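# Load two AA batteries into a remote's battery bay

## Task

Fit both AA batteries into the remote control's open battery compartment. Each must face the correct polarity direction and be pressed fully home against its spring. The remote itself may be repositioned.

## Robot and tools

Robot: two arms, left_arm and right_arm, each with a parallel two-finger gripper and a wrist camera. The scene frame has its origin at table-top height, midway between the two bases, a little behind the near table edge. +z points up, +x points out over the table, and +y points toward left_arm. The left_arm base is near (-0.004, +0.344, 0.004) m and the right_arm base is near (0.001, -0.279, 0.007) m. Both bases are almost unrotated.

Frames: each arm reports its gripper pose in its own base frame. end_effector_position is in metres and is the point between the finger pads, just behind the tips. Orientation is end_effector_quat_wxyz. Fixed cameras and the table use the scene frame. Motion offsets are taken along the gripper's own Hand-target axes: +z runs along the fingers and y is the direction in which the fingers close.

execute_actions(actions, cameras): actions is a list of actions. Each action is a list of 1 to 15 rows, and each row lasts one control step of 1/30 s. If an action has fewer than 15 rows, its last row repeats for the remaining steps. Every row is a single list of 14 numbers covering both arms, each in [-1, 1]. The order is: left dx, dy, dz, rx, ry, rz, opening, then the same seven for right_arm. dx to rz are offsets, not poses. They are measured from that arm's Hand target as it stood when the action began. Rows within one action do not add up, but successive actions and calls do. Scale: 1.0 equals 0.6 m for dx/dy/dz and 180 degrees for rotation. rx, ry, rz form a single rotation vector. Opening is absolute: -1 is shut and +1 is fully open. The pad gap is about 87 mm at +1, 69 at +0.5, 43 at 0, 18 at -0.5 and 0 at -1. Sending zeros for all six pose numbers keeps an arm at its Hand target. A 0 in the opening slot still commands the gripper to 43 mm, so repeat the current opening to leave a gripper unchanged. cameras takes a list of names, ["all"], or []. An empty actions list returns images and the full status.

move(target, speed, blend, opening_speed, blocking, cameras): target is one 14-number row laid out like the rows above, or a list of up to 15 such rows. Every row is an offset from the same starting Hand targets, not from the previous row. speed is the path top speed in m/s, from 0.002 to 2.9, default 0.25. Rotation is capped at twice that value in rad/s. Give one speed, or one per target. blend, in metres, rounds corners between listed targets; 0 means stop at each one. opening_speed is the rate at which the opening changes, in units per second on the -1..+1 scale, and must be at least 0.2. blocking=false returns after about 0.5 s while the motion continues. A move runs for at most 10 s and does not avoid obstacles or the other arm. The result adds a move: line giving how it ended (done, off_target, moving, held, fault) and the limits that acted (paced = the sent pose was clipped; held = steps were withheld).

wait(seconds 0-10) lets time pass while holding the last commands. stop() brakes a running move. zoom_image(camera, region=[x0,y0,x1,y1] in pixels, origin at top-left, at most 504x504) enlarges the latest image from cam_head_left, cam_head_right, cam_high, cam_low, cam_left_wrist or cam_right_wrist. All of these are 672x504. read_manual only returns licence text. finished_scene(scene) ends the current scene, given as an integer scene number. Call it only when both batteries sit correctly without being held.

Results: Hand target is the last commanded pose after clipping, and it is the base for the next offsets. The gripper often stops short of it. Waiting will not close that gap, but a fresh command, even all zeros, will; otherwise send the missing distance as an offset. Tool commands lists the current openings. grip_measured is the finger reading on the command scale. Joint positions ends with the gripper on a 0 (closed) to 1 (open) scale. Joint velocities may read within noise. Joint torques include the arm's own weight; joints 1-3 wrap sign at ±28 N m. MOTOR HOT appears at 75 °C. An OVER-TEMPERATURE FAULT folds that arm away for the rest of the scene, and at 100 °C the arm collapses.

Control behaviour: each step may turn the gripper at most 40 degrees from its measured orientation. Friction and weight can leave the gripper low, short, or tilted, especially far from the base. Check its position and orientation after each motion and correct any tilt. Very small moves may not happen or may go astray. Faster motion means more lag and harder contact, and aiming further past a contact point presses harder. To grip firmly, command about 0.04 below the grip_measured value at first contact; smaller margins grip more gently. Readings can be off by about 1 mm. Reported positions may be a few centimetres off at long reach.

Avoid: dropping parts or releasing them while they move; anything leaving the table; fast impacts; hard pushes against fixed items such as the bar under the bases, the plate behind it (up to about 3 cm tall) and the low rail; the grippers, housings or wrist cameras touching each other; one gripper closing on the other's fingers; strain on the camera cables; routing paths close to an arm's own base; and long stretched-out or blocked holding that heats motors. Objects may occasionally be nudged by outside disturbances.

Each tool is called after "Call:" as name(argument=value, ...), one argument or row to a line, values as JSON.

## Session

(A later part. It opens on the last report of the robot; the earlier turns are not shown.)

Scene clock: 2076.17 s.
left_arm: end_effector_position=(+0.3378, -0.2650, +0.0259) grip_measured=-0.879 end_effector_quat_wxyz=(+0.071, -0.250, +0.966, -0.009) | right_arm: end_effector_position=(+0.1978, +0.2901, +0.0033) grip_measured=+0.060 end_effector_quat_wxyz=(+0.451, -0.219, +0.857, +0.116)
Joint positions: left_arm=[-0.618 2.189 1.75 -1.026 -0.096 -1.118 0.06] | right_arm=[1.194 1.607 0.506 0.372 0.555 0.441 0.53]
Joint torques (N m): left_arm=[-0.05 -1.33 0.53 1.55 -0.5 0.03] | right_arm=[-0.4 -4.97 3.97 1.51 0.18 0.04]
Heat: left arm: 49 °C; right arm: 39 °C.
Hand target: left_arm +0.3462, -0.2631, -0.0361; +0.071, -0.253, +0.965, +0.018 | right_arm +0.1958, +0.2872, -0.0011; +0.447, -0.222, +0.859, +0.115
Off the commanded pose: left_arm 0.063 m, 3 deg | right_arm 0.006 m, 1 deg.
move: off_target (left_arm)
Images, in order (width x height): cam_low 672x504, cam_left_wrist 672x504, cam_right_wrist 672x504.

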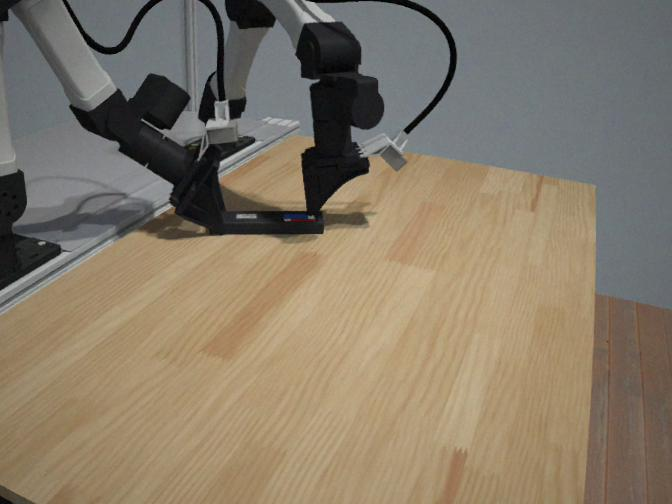

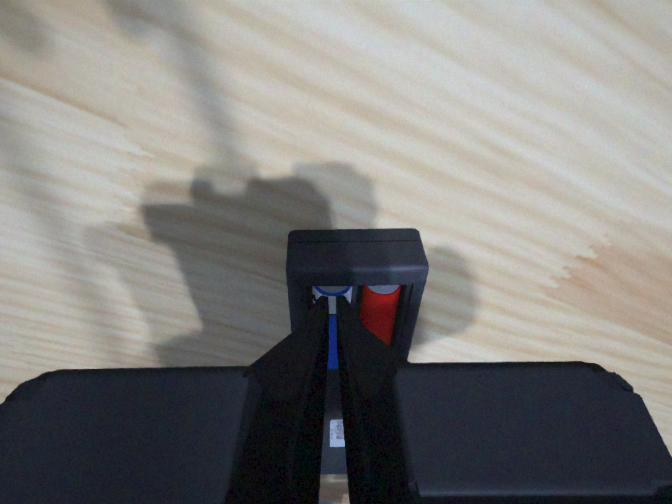

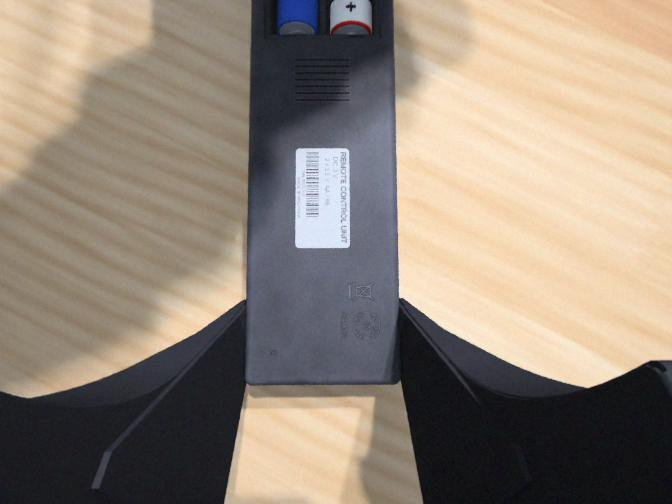

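Call:
move(
  target=[-0.02, 0, -0.2, 0, 0, 0, -0.88, 0, 0, 0, 0, 0, 0, 0.02],
  speed=0.08,
  cameras=["cam_low", "cam_left_wrist", "cam_right_wrist"],
)

Call:
zoom_image(
  camera="cam_low",
  region=[275, 200, 335, 240],
)

Call:
zoom_image(
  camera="cam_left_wrist",
  region=[260, 120, 440, 300],
)

Call:
zoom_image(
  camera="cam_right_wrist",
  region=[255, 0, 395, 50],
)

Scene clock: 2083.83 s.
left_arm: end_effector_position=(+0.3373, -0.2626, +0.0836) grip_measured=-0.879 end_effector_quat_wxyz=(+0.063, -0.250, +0.966, +0.016) | right_arm: end_effector_position=(+0.1978, +0.2901, +0.0033) grip_measured=+0.060 end_effector_quat_wxyz=(+0.451, -0.219, +0.857, +0.116)
Joint positions: left_arm=[-0.622 2.217 2.027 -1.324 -0.116 -1.125 0.06] | right_arm=[1.194 1.607 0.506 0.372 0.555 0.441 0.53]
Joint torques (N m): left_arm=[-0.83 -10.17 7.42 0.27 -0.3 -0.02] | right_arm=[-0.39 -5 3.99 1.51 0.18 0.04]
Heat: left arm: 49 °C; right arm: 39 °C.
Hand target: left_arm +0.3411, -0.2659, +0.0843; +0.071, -0.253, +0.965, +0.018 | right_arm +0.1958, +0.2872, -0.0011; +0.447, -0.222, +0.859, +0.115
Off the commanded pose: left_arm 0.005 m, 1 deg | right_arm 0.006 m, 1 deg.
move: done
Images, in order (width x height): cam_low 672x504, cam_left_wrist 672x504, cam_right_wrist 672x504.

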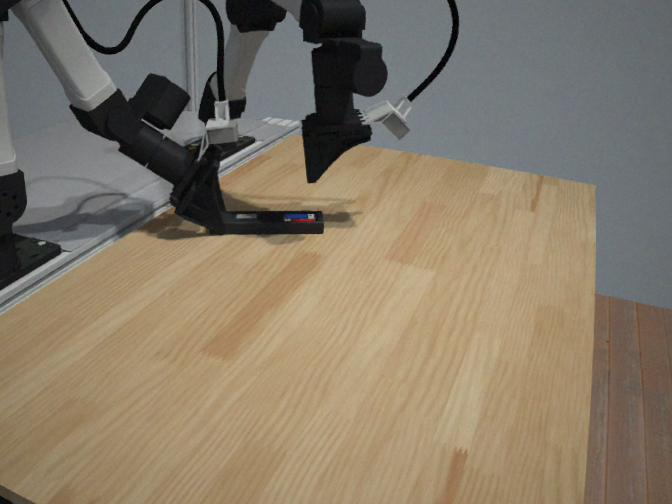

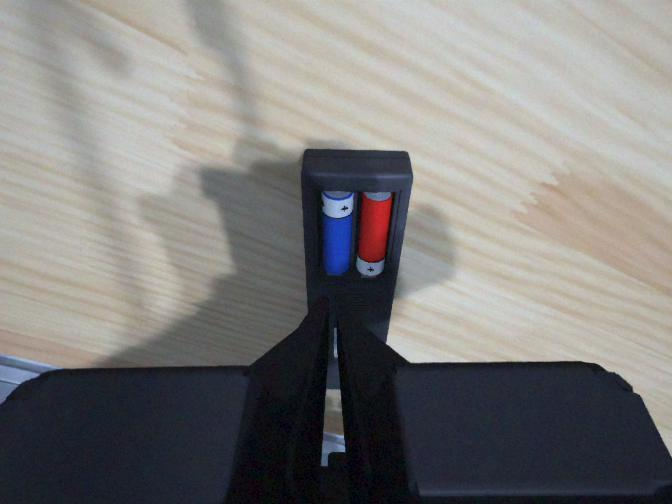

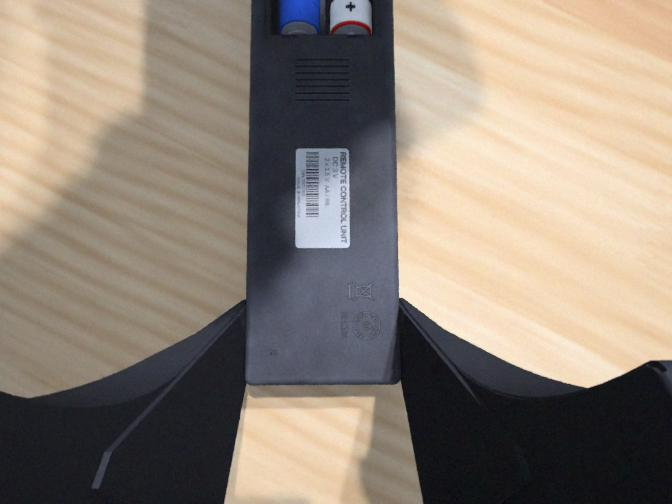

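Scaled by 8.400.

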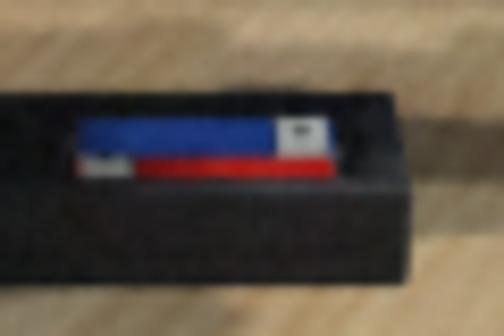

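Scaled by 2.800.

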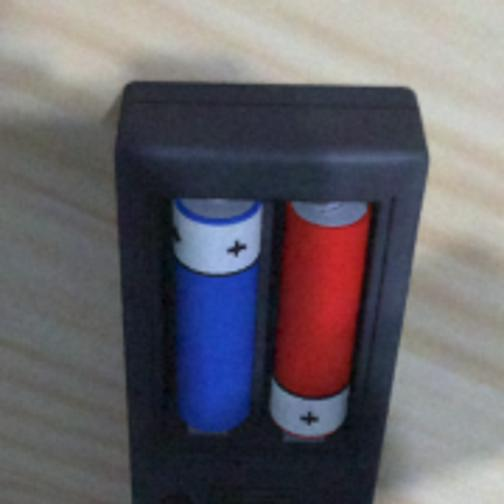

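Scaled by 3.600.

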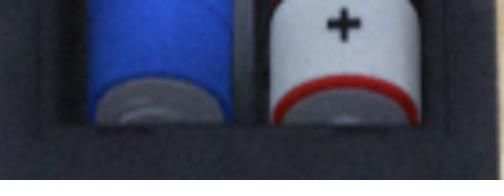

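Call:
move(
  target=[0, 0, -0.1, 0, 0, 0, -0.88, 0, 0, 0, 0, 0, 0, 0.25],
  speed=0.1,
  opening_speed=0.3,
)

Call:
move(
  target=[0, 0, 0, 0, 0, 0, -0.88, 0, 0, -0.12, 0, 0, 0, 0.25],
  speed=0.08,
  cameras=["cam_low", "cam_left_wrist"],
)

Call:
zoom_image(
  camera="cam_low",
  region=[210, 180, 340, 250],
)

Scene clock: 2090.40 s.
left_arm: end_effector_position=(+0.3310, -0.2679, +0.1411) grip_measured=-0.879 end_effector_quat_wxyz=(+0.069, -0.250, +0.966, +0.009) | right_arm: end_effector_position=(+0.1978, +0.2901, +0.0033) grip_measured=+0.250 end_effector_quat_wxyz=(+0.451, -0.219, +0.857, +0.116)
Joint positions: left_arm=[-0.64 2.237 2.291 -1.553 -0.118 -1.142 0.06] | right_arm=[1.194 1.607 0.506 0.372 0.555 0.441 0.625]
Joint torques (N m): left_arm=[-0.68 -10.74 6.94 0.3 -0.27 -0.01] | right_arm=[-0.39 -4.98 3.97 1.51 0.18 0.04]
Heat: left arm: 50 °C; right arm: 39 °C.
Hand target: left_arm +0.3335, -0.2701, +0.1437; +0.071, -0.253, +0.965, +0.018 | right_arm +0.1958, +0.2872, -0.0011; +0.447, -0.222, +0.859, +0.115
Off the commanded pose: left_arm 0.004 m, 1 deg | right_arm 0.006 m, 1 deg.
joint sent to its limit (left arm) — joint 4 (wrist pitch), lower limit. The joint targets still meet the commanded pose.
move: done

Scene clock: 2092.10 s.
left_arm: end_effector_position=(+0.3310, -0.2679, +0.1411) grip_measured=-0.879 end_effector_quat_wxyz=(+0.068, -0.250, +0.966, +0.009) | right_arm: end_effector_position=(+0.1434, +0.2578, +0.0355) grip_measured=+0.250 end_effector_quat_wxyz=(+0.440, -0.236, +0.860, +0.109)
Joint positions: left_arm=[-0.64 2.237 2.291 -1.553 -0.118 -1.142 0.06] | right_arm=[1.372 1.286 0.462 -0.018 0.66 0.577 0.625]
Joint torques (N m): left_arm=[-0.69 -10.78 6.95 0.31 -0.28 -0.01] | right_arm=[0.16 -4.71 6.05 1.29 0.55 0.26]
Heat: left arm: 50 °C; right arm: 39 °C.
Hand target: left_arm +0.3335, -0.2701, +0.1437; +0.071, -0.253, +0.965, +0.018 | right_arm +0.1442, +0.2588, +0.0403; +0.447, -0.221, +0.859, +0.116
Off the commanded pose: left_arm 0.004 m, 1 deg | right_arm 0.005 m, 2 deg.
joint sent to its limit (left arm) — joint 4 (wrist pitch), lower limit. The joint targets still meet the commanded pose.
move: done
Images, in order (width x height): cam_low 672x504, cam_left_wrist 672x504.

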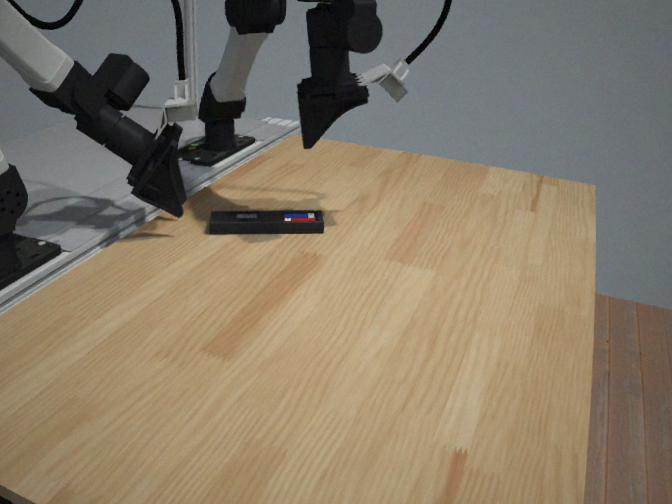

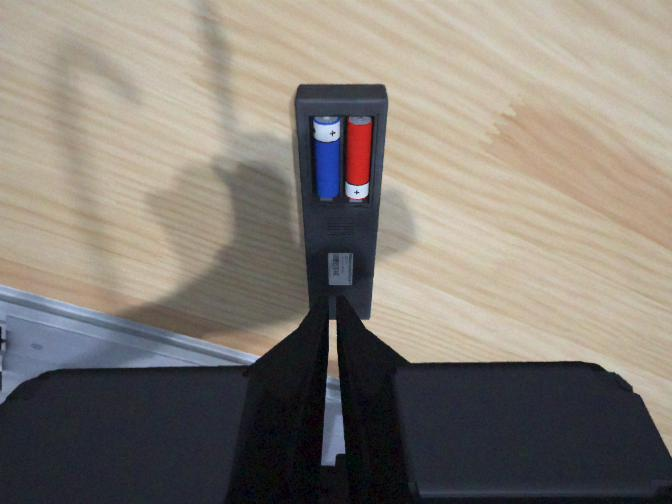

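Scaled by 3.877.

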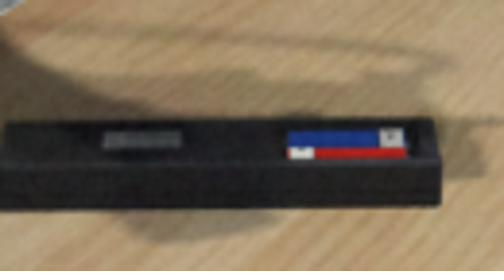

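Call:
zoom_image(
  camera="cam_left_wrist",
  region=[280, 70, 400, 220],
)

Scaled by 3.360.

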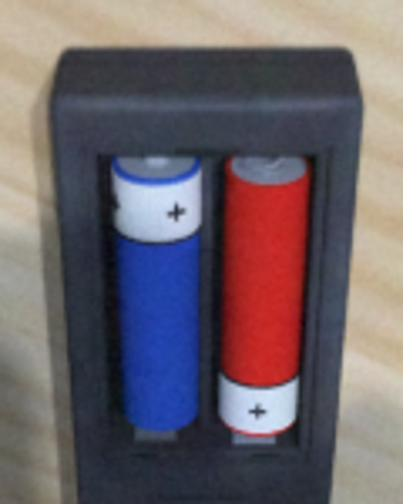

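Call:
finished_scene(
  scene=1,
)

The scene is finished: the task was done.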